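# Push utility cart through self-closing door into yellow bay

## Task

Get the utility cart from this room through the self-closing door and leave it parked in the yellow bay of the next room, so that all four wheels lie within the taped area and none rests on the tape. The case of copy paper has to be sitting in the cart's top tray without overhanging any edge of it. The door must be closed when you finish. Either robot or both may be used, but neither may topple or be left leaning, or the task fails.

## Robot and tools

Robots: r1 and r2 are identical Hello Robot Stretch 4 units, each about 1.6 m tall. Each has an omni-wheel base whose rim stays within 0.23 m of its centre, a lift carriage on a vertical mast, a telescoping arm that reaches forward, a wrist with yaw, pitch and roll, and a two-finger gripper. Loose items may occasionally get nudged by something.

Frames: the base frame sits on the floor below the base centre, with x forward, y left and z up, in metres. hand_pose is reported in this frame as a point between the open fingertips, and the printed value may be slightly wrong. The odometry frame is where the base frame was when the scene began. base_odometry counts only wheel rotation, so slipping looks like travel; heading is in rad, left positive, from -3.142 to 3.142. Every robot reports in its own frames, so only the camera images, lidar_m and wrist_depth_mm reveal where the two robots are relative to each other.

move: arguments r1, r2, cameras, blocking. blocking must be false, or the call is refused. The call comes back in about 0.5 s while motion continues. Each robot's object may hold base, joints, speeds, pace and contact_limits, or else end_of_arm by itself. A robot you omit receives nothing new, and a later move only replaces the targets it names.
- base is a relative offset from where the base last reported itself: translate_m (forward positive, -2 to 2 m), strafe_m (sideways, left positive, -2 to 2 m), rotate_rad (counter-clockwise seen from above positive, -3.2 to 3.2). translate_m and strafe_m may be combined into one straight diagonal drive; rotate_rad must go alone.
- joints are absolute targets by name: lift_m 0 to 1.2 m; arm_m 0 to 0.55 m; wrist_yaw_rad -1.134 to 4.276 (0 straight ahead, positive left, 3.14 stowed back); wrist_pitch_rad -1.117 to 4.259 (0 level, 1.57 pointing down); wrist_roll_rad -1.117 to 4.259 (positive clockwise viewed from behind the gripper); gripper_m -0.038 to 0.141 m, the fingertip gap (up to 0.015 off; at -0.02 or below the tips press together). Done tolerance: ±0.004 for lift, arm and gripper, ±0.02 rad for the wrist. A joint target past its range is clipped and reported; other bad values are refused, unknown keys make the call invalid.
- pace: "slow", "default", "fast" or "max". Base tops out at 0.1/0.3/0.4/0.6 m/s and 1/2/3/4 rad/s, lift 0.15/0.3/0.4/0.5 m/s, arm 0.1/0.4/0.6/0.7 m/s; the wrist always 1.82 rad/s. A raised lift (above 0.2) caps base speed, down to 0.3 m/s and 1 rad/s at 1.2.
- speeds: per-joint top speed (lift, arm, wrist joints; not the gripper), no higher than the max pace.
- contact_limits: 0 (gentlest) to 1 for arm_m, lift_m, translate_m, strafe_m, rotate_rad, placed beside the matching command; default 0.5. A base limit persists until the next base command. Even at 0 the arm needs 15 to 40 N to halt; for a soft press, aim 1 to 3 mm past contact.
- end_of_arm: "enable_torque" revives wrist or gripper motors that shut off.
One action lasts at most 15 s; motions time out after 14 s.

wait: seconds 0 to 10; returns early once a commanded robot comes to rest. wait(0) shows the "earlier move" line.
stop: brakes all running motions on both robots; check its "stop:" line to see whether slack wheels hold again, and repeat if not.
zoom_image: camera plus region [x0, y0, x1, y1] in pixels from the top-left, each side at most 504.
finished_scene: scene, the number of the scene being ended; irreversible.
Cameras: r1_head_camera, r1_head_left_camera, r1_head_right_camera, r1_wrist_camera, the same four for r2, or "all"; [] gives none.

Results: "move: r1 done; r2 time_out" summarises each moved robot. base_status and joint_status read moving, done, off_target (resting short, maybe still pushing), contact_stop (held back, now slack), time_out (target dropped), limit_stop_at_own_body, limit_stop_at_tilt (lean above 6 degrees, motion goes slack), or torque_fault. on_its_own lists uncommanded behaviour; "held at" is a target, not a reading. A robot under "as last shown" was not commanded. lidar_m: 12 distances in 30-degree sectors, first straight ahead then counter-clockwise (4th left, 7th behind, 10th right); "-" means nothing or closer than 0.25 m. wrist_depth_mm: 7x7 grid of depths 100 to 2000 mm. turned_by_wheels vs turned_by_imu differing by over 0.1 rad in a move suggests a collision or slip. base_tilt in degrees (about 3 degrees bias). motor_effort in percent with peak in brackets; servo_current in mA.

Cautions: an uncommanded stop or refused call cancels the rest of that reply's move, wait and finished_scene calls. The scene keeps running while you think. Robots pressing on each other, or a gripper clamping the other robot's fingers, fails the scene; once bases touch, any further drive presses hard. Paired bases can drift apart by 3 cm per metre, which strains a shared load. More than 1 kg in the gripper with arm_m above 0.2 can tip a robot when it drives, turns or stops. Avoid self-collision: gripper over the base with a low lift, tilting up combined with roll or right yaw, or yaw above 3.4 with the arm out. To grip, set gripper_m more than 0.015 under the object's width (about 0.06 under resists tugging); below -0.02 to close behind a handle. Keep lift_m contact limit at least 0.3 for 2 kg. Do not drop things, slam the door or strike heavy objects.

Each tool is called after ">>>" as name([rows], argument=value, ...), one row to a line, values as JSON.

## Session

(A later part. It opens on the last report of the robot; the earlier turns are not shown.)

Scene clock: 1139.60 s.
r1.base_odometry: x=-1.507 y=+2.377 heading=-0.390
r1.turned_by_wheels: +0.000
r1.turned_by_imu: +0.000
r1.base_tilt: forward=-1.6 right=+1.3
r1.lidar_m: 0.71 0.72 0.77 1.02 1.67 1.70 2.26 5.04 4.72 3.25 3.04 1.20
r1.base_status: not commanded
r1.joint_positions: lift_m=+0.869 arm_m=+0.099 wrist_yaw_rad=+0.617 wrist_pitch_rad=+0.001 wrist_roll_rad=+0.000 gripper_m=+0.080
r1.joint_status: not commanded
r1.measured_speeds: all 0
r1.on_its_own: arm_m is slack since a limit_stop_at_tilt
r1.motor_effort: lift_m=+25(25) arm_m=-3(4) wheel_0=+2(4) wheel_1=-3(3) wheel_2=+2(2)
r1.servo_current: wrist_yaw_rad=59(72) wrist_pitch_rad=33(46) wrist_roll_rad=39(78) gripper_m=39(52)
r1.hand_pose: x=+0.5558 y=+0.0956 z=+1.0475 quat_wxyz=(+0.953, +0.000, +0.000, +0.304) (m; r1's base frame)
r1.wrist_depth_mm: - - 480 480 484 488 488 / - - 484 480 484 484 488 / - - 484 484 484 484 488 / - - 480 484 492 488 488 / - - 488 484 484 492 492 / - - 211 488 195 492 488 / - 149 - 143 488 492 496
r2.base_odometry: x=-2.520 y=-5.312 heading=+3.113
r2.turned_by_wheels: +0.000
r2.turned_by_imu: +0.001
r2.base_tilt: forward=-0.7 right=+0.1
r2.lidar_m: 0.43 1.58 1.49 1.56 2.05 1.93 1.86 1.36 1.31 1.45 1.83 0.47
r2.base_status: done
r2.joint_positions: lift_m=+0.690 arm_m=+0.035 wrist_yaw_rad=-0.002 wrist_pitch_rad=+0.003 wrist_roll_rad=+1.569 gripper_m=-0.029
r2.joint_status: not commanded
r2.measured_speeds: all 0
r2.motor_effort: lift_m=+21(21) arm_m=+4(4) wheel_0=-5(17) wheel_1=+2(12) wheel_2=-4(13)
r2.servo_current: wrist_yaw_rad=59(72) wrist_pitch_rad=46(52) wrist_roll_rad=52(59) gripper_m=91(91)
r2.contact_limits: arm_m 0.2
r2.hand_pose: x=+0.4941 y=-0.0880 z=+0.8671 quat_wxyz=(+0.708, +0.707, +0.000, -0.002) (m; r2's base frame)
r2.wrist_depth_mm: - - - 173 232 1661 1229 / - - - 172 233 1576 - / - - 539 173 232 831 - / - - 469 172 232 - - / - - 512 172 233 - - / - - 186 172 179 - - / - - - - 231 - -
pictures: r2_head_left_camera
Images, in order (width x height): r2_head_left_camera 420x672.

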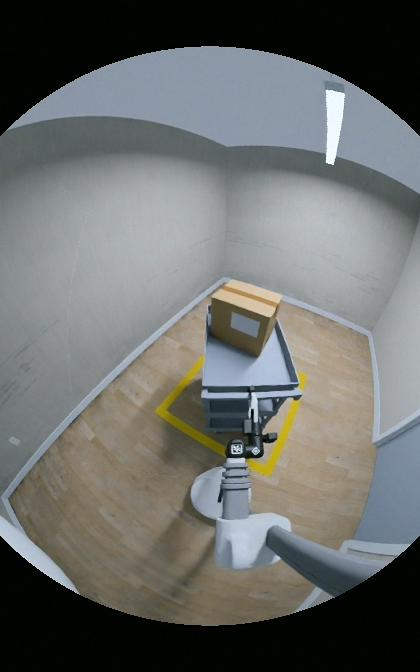

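>>> move(blocking=false, r2={"joints":{"gripper_m":0.07}}, cameras=[])

>>> wait(seconds=2, cameras=[])

>>> move(blocking=false, r2={"base":{"translate_m":-0.4}}, cameras=[])

>>> wait(seconds=4, cameras=["r2_head_camera"])

>>> zoom_image(camera="r2_head_camera", region=[40, 200, 400, 560])

Scene clock: 1156.90 s.
move: r2 moving
r1: as last shown
r1.turned_by_imu: -0.001
r1.lidar_m: 0.72 0.72 0.76 1.01 1.68 1.71 2.28 5.06 4.73 3.25 3.03 1.18
r1.on_its_own: arm_m is slack since a limit_stop_at_tilt
r1.motor_effort: lift_m=+25(25) arm_m=-3(4) wheel_0=+3(3) wheel_1=-3(3) wheel_2=+2(2)
r1.servo_current: wrist_yaw_rad=39(65) wrist_pitch_rad=46(46) wrist_roll_rad=65(65) gripper_m=46(46)
r1.wrist_depth_mm: - - 480 477 480 484 488 / - - 484 480 484 480 488 / - - 480 480 484 484 488 / - - 488 484 488 488 492 / - - 484 484 484 488 492 / - - 211 484 195 492 492 / - 149 - 143 488 492 492
r2.base_odometry: x=-2.520 y=-5.312 heading=+3.113
r2.turned_by_wheels: +0.000
r2.turned_by_imu: +0.002
r2.base_tilt: forward=-0.7 right=+0.1
r2.lidar_m: 0.40 0.43 1.49 1.56 2.08 1.94 1.92 1.37 1.29 1.43 1.82 0.48
r2.base_status: not commanded
r2.joint_positions: lift_m=+0.690 arm_m=+0.035 wrist_yaw_rad=-0.002 wrist_pitch_rad=+0.003 wrist_roll_rad=+1.569 gripper_m=-0.003
r2.joint_status: gripper_m moving
r2.measured_speeds: all 0
r2.motor_effort: lift_m=+21(21) arm_m=+4(4) wheel_0=-5(5) wheel_1=+2(3) wheel_2=-5(5)
r2.servo_current: wrist_yaw_rad=39(59) wrist_pitch_rad=46(46) wrist_roll_rad=46(52) gripper_m=98(130)
r2.contact_limits: arm_m 0.2
r2.hand_pose: x=+0.4941 y=-0.0880 z=+0.8671 quat_wxyz=(+0.708, +0.707, +0.000, -0.002) (m; r2's base frame)
r2.wrist_depth_mm: - - - 176 236 1661 1160 / - - - 177 236 1618 - / - - 549 176 236 842 - / - - 469 176 236 842 - / - - 512 176 236 831 - / - - 188 176 184 - - / - - - - 235 549 -
pictures: none
No camera images: "cameras" was empty.

Scene clock: 1158.10 s.
earlier move: r2 done
r1.base_odometry: x=-1.507 y=+2.377 heading=-0.390
r1.turned_by_wheels: +0.000
r1.turned_by_imu: +0.000
r1.base_tilt: forward=-1.6 right=+1.3
r1.lidar_m: 0.71 0.68 0.76 0.96 1.66 1.72 2.25 5.05 4.76 3.25 3.03 1.19
r1.base_status: not commanded
r1.joint_positions: lift_m=+0.869 arm_m=+0.099 wrist_yaw_rad=+0.617 wrist_pitch_rad=+0.001 wrist_roll_rad=+0.000 gripper_m=+0.080
r1.joint_status: not commanded
r1.measured_speeds: all 0
r1.on_its_own: arm_m is slack since a limit_stop_at_tilt
r1.motor_effort: lift_m=+25(25) arm_m=-3(4) wheel_0=+3(3) wheel_1=-3(3) wheel_2=+2(2)
r1.servo_current: wrist_yaw_rad=52(65) wrist_pitch_rad=33(52) wrist_roll_rad=46(65) gripper_m=46(46)
r1.hand_pose: x=+0.5558 y=+0.0956 z=+1.0475 quat_wxyz=(+0.953, +0.000, +0.000, +0.304) (m; r1's base frame)
r1.wrist_depth_mm: - - 480 480 480 484 484 / - - 480 480 488 484 484 / - - 484 484 480 484 488 / - - 480 484 484 492 492 / - - 484 480 484 492 488 / - - 211 484 195 488 492 / - 149 - 143 492 492 496
r2.base_odometry: x=-2.520 y=-5.312 heading=+3.113
r2.turned_by_wheels: +0.000
r2.turned_by_imu: +0.000
r2.base_tilt: forward=-0.7 right=+0.0
r2.lidar_m: 0.43 0.46 1.49 1.57 2.06 1.91 1.92 1.36 1.27 1.43 1.85 0.46
r2.base_status: not commanded
r2.joint_positions: lift_m=+0.690 arm_m=+0.035 wrist_yaw_rad=-0.002 wrist_pitch_rad=+0.003 wrist_roll_rad=+1.569 gripper_m=+0.070
r2.joint_status: all done
r2.measured_speeds: all 0
r2.motor_effort: lift_m=+21(21) arm_m=+4(4) wheel_0=-5(5) wheel_1=+2(3) wheel_2=-4(5)
r2.servo_current: wrist_yaw_rad=52(59) wrist_pitch_rad=33(52) wrist_roll_rad=39(59) gripper_m=52(130)
r2.contact_limits: arm_m 0.2
r2.hand_pose: x=+0.4941 y=-0.0880 z=+0.8671 quat_wxyz=(+0.708, +0.707, +0.000, -0.002) (m; r2's base frame)
r2.wrist_depth_mm: - - - 182 242 1661 1229 / - - - 181 241 1537 - / - - 559 181 241 854 - / - - 469 181 240 842 - / - - 512 181 242 842 - / - - 549 180 185 - - / - - - - 241 549 -
wait: 1.20 of 2 s (r2 has come to rest)
pictures: none
No camera images: "cameras" was empty.

Scene clock: 1158.60 s.
move: r2 moving
r1: as last shown
r1.lidar_m: 0.74 0.69 0.76 1.01 1.66 1.72 2.25 5.05 4.73 3.27 3.04 1.19
r1.on_its_own: arm_m is slack since a limit_stop_at_tilt
r1.servo_current: wrist_yaw_rad=65(65) wrist_pitch_rad=39(52) wrist_roll_rad=39(52) gripper_m=39(46)
r1.wrist_depth_mm: - - 480 477 480 484 484 / - - 480 484 484 484 488 / - - 480 484 484 488 488 / - - 480 484 488 488 488 / - - 484 488 484 488 492 / - - 211 488 196 496 492 / - 149 - 143 488 496 496
r2.base_odometry: x=-2.488 y=-5.313 heading=+3.113
r2.turned_by_wheels: +0.000
r2.turned_by_imu: +0.000
r2.base_tilt: forward=-0.7 right=+0.1
r2.lidar_m: 0.45 0.50 1.52 1.57 2.03 1.91 1.86 1.33 1.28 1.37 1.79 0.51
r2.base_status: translate_m moving
r2.joint_positions: lift_m=+0.690 arm_m=+0.035 wrist_yaw_rad=-0.002 wrist_pitch_rad=+0.003 wrist_roll_rad=+1.569 gripper_m=+0.070
r2.joint_status: not commanded
r2.measured_speeds: translate_m=-0.122 strafe_m=+0.001 rotate_rad=+0.001 lift_m=+0.000 arm_m=+0.000 wrist_yaw_rad=+0.000 wrist_pitch_rad=+0.000 wrist_roll_rad=+0.000
r2.motor_effort: lift_m=+19(21) arm_m=+4(4) wheel_0=-7(8) wheel_1=-7(8) wheel_2=+12(12)
r2.servo_current: wrist_yaw_rad=46(52) wrist_pitch_rad=39(46) wrist_roll_rad=52(52) gripper_m=52(52)
r2.contact_limits: arm_m 0.2
r2.hand_pose: x=+0.4941 y=-0.0880 z=+0.8673 quat_wxyz=(+0.708, +0.707, +0.000, -0.002) (m; r2's base frame)
r2.wrist_depth_mm: - - - 265 265 1708 1229 / - - - 204 264 1708 - / - - 580 205 265 854 - / - - 500 205 264 866 - / - - 539 204 264 866 - / - - 193 204 190 - - / - - - - - 1576 -
pictures: none
No camera images: "cameras" was empty.

Scene clock: 1160.93 s.
earlier move: r2 done
r1.base_odometry: x=-1.507 y=+2.377 heading=-0.390
r1.turned_by_wheels: +0.000
r1.turned_by_imu: +0.000
r1.base_tilt: forward=-1.6 right=+1.3
r1.lidar_m: 0.72 0.69 0.76 1.00 1.68 1.72 2.26 5.05 4.73 3.28 3.04 1.19
r1.base_status: not commanded
r1.joint_positions: lift_m=+0.869 arm_m=+0.099 wrist_yaw_rad=+0.617 wrist_pitch_rad=+0.001 wrist_roll_rad=+0.000 gripper_m=+0.080
r1.joint_status: not commanded
r1.measured_speeds: all 0
r1.on_its_own: arm_m is slack since a limit_stop_at_tilt
r1.motor_effort: lift_m=+25(25) arm_m=-4(4) wheel_0=+3(4) wheel_1=-3(3) wheel_2=+2(2)
r1.servo_current: wrist_yaw_rad=46(78) wrist_pitch_rad=46(52) wrist_roll_rad=46(65) gripper_m=39(52)
r1.hand_pose: x=+0.5558 y=+0.0956 z=+1.0475 quat_wxyz=(+0.953, +0.000, +0.000, +0.304) (m; r1's base frame)
r1.wrist_depth_mm: - - 484 477 484 484 484 / - - 484 484 484 488 492 / - - 477 484 484 492 488 / - - 484 484 488 492 488 / - - 488 488 488 488 492 / - - 211 484 196 492 492 / - 149 - 143 492 492 496
r2.base_odometry: x=-2.120 y=-5.324 heading=+3.113
r2.turned_by_wheels: +0.000
r2.turned_by_imu: +0.000
r2.base_tilt: forward=-0.6 right=+0.0
r2.lidar_m: 0.83 1.78 1.68 1.73 1.67 1.61 1.63 1.16 1.10 1.23 1.68 0.89
r2.base_status: done
r2.joint_positions: lift_m=+0.690 arm_m=+0.035 wrist_yaw_rad=-0.002 wrist_pitch_rad=+0.003 wrist_roll_rad=+1.569 gripper_m=+0.070
r2.joint_status: not commanded
r2.measured_speeds: all 0
r2.motor_effort: lift_m=+19(21) arm_m=+4(4) wheel_0=-2(12) wheel_1=-3(9) wheel_2=+1(13)
r2.servo_current: wrist_yaw_rad=46(65) wrist_pitch_rad=39(52) wrist_roll_rad=39(59) gripper_m=46(59)
r2.contact_limits: arm_m 0.2
r2.hand_pose: x=+0.4941 y=-0.0880 z=+0.8673 quat_wxyz=(+0.708, +0.707, +0.000, -0.002) (m; r2's base frame)
r2.wrist_depth_mm: - - - - - 1708 1182 / - - - - - 1576 1182 / - - - 634 - 634 - / - - 891 634 - 634 - / - - - 634 - 634 - / - - 193 627 189 627 640 / - 152 - - - 1576 1281
wait: 2.33 of 4 s (r2 has come to rest)
pictures: r2_head_camera
Images, in order (width x height): r2_head_camera 420x560.

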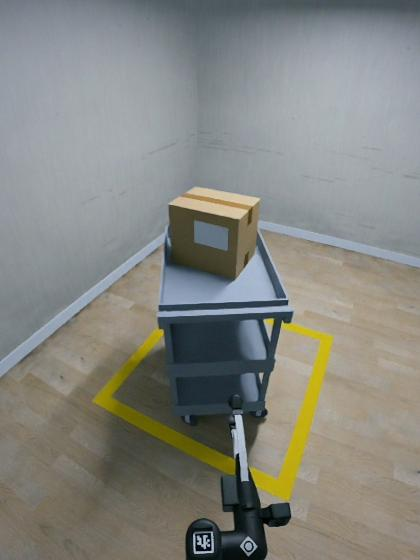

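Scaled by 1.400 from the camera's 420x560 image, which has a finer 1200x1600 frame.

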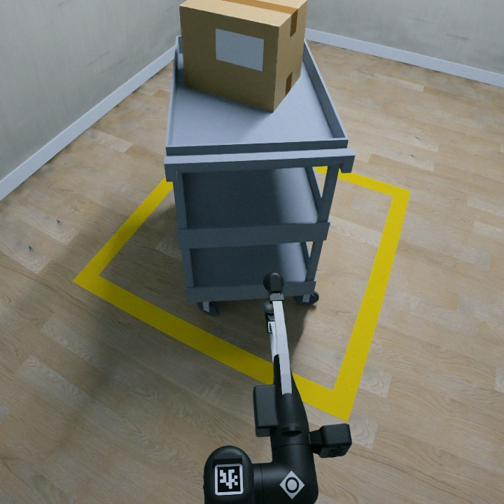

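>>> move(r2={"base":{"strafe_m":0.8},"pace":"fast"}, cameras=[], blocking=false)

>>> wait(seconds=5, cameras=["r2_head_camera","r2_head_right_camera"])

Scene clock: 1183.30 s.
move: r2 moving
r1: as last shown
r1.turned_by_imu: -0.001
r1.base_tilt: forward=-1.6 right=+1.2
r1.lidar_m: 0.70 0.70 0.75 1.00 1.68 1.72 2.24 5.06 4.72 3.27 3.03 1.18
r1.on_its_own: arm_m is slack since a limit_stop_at_tilt
r1.motor_effort: lift_m=+25(25) arm_m=-3(4) wheel_0=+3(3) wheel_1=-3(3) wheel_2=+2(2)
r1.servo_current: wrist_yaw_rad=46(52) wrist_pitch_rad=33(52) wrist_roll_rad=65(78) gripper_m=46(46)
r1.wrist_depth_mm: - - 480 480 484 484 492 / - - 480 480 484 484 488 / - - 480 480 484 488 484 / - - 484 488 488 492 492 / - - 484 484 492 488 492 / - - 211 484 195 492 492 / - 149 - 143 488 492 492
r2.base_odometry: x=-2.121 y=-5.379 heading=+3.113
r2.turned_by_wheels: +0.000
r2.turned_by_imu: +0.003
r2.base_tilt: forward=-0.6 right=+0.1
r2.lidar_m: 0.83 1.72 1.63 1.70 1.64 1.55 1.64 1.20 1.12 1.27 1.75 0.87
r2.base_status: strafe_m moving
r2.joint_positions: lift_m=+0.690 arm_m=+0.035 wrist_yaw_rad=-0.002 wrist_pitch_rad=+0.003 wrist_roll_rad=+1.569 gripper_m=+0.070
r2.joint_status: not commanded
r2.measured_speeds: translate_m=-0.001 strafe_m=+0.211 rotate_rad=+0.005 lift_m=+0.000 arm_m=+0.000 wrist_yaw_rad=+0.000 wrist_pitch_rad=+0.000 wrist_roll_rad=+0.000
r2.motor_effort: lift_m=+19(19) arm_m=+4(4) wheel_0=-12(15) wheel_1=+12(14) wheel_2=+0(1)
r2.servo_current: wrist_yaw_rad=52(52) wrist_pitch_rad=46(46) wrist_roll_rad=59(59) gripper_m=46(59)
r2.contact_limits: arm_m 0.2
r2.hand_pose: x=+0.4941 y=-0.0880 z=+0.8673 quat_wxyz=(+0.708, +0.707, +0.000, -0.002) (m; r2's base frame)
r2.wrist_depth_mm: - - - - - 1708 1182 / - - - 634 - 640 1118 / - - - 634 - 634 - / - - 931 627 - 634 - / - - - 634 - 634 - / - - 193 634 190 1397 1138 / - - - - - 1537 1205
pictures: none
No camera images: "cameras" was empty.

Scene clock: 1186.00 s.
earlier move: r2 done
r1.base_odometry: x=-1.507 y=+2.377 heading=-0.390
r1.turned_by_wheels: +0.000
r1.turned_by_imu: +0.000
r1.base_tilt: forward=-1.6 right=+1.3
r1.lidar_m: 0.70 0.74 0.75 0.97 1.68 1.72 2.25 5.05 4.73 3.28 3.02 1.17
r1.base_status: not commanded
r1.joint_positions: lift_m=+0.869 arm_m=+0.099 wrist_yaw_rad=+0.617 wrist_pitch_rad=+0.001 wrist_roll_rad=+0.000 gripper_m=+0.080
r1.joint_status: not commanded
r1.measured_speeds: all 0
r1.on_its_own: arm_m is slack since a limit_stop_at_tilt
r1.motor_effort: lift_m=+25(25) arm_m=-3(4) wheel_0=+3(4) wheel_1=-3(3) wheel_2=+2(2)
r1.servo_current: wrist_yaw_rad=33(78) wrist_pitch_rad=46(52) wrist_roll_rad=52(78) gripper_m=46(46)
r1.hand_pose: x=+0.5558 y=+0.0956 z=+1.0475 quat_wxyz=(+0.953, +0.000, +0.000, +0.304) (m; r1's base frame)
r1.wrist_depth_mm: - - 480 480 484 484 492 / - - 484 480 484 488 492 / - - 484 484 484 492 496 / - - 484 480 484 492 488 / - - 480 488 484 492 492 / - - 211 484 195 492 488 / - 150 - 143 492 492 492
r2.base_odometry: x=-2.143 y=-6.124 heading=+3.113
r2.turned_by_wheels: +0.000
r2.turned_by_imu: +0.001
r2.base_tilt: forward=-0.7 right=+0.0
r2.lidar_m: 1.46 1.05 0.99 1.05 1.29 1.20 1.27 1.75 1.76 1.86 1.21 1.07
r2.base_status: done
r2.joint_positions: lift_m=+0.690 arm_m=+0.035 wrist_yaw_rad=-0.002 wrist_pitch_rad=+0.003 wrist_roll_rad=+1.569 gripper_m=+0.070
r2.joint_status: not commanded
r2.measured_speeds: all 0
r2.motor_effort: lift_m=+19(19) arm_m=+4(4) wheel_0=+0(15) wheel_1=-1(14) wheel_2=+0(2)
r2.servo_current: wrist_yaw_rad=39(59) wrist_pitch_rad=39(46) wrist_roll_rad=46(59) gripper_m=46(59)
r2.contact_limits: arm_m 0.2
r2.hand_pose: x=+0.4941 y=-0.0880 z=+0.8673 quat_wxyz=(+0.708, +0.707, +0.000, -0.002) (m; r2's base frame)
r2.wrist_depth_mm: - - - - - 1661 1160 / - - - - - 1756 1205 / - - - - - 1756 1205 / - - - - - 1756 1229 / - - - - - 1576 1205 / - - 189 - 188 - 1182 / - - - - - - 1098
wait: 2.70 of 5 s (r2 has come to rest)
pictures: r2_head_camera, r2_head_right_camera
Images, in order (width x height): r2_head_camera 420x560, r2_head_right_camera 420x672.

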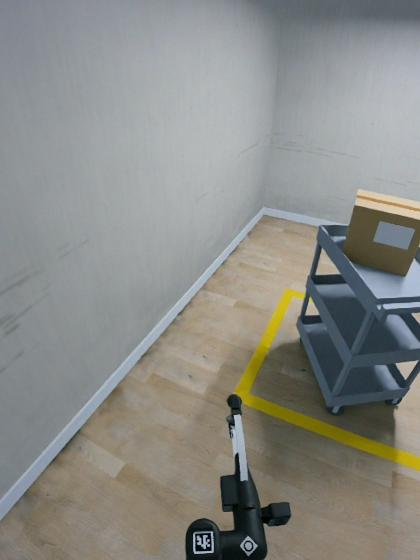

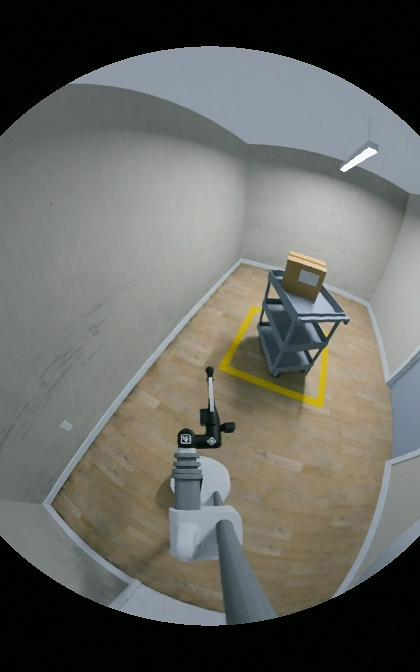

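>>> zoom_image(camera="r2_head_camera", region=[220, 270, 420, 480])

>>> zoom_image(camera="r2_head_right_camera", region=[210, 230, 370, 420])

Scaled by 2.400 from the camera's 420x560 image, which has a finer 1200x1600 frame.

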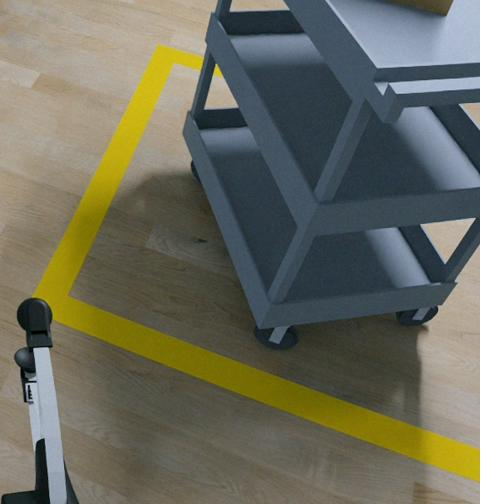

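Scaled by 2.653 from the camera's 420x672 image, which has a finer 600x960 frame.

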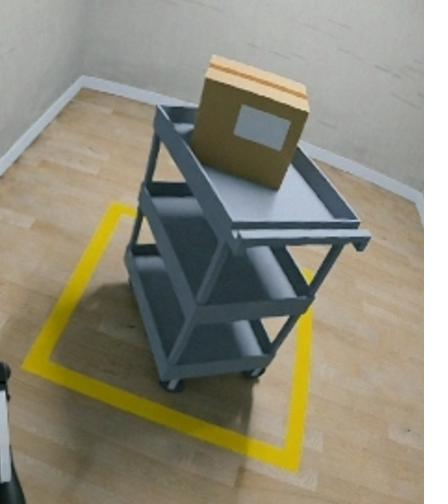

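>>> finished_scene(scene=1)

The scene is finished: the task was done.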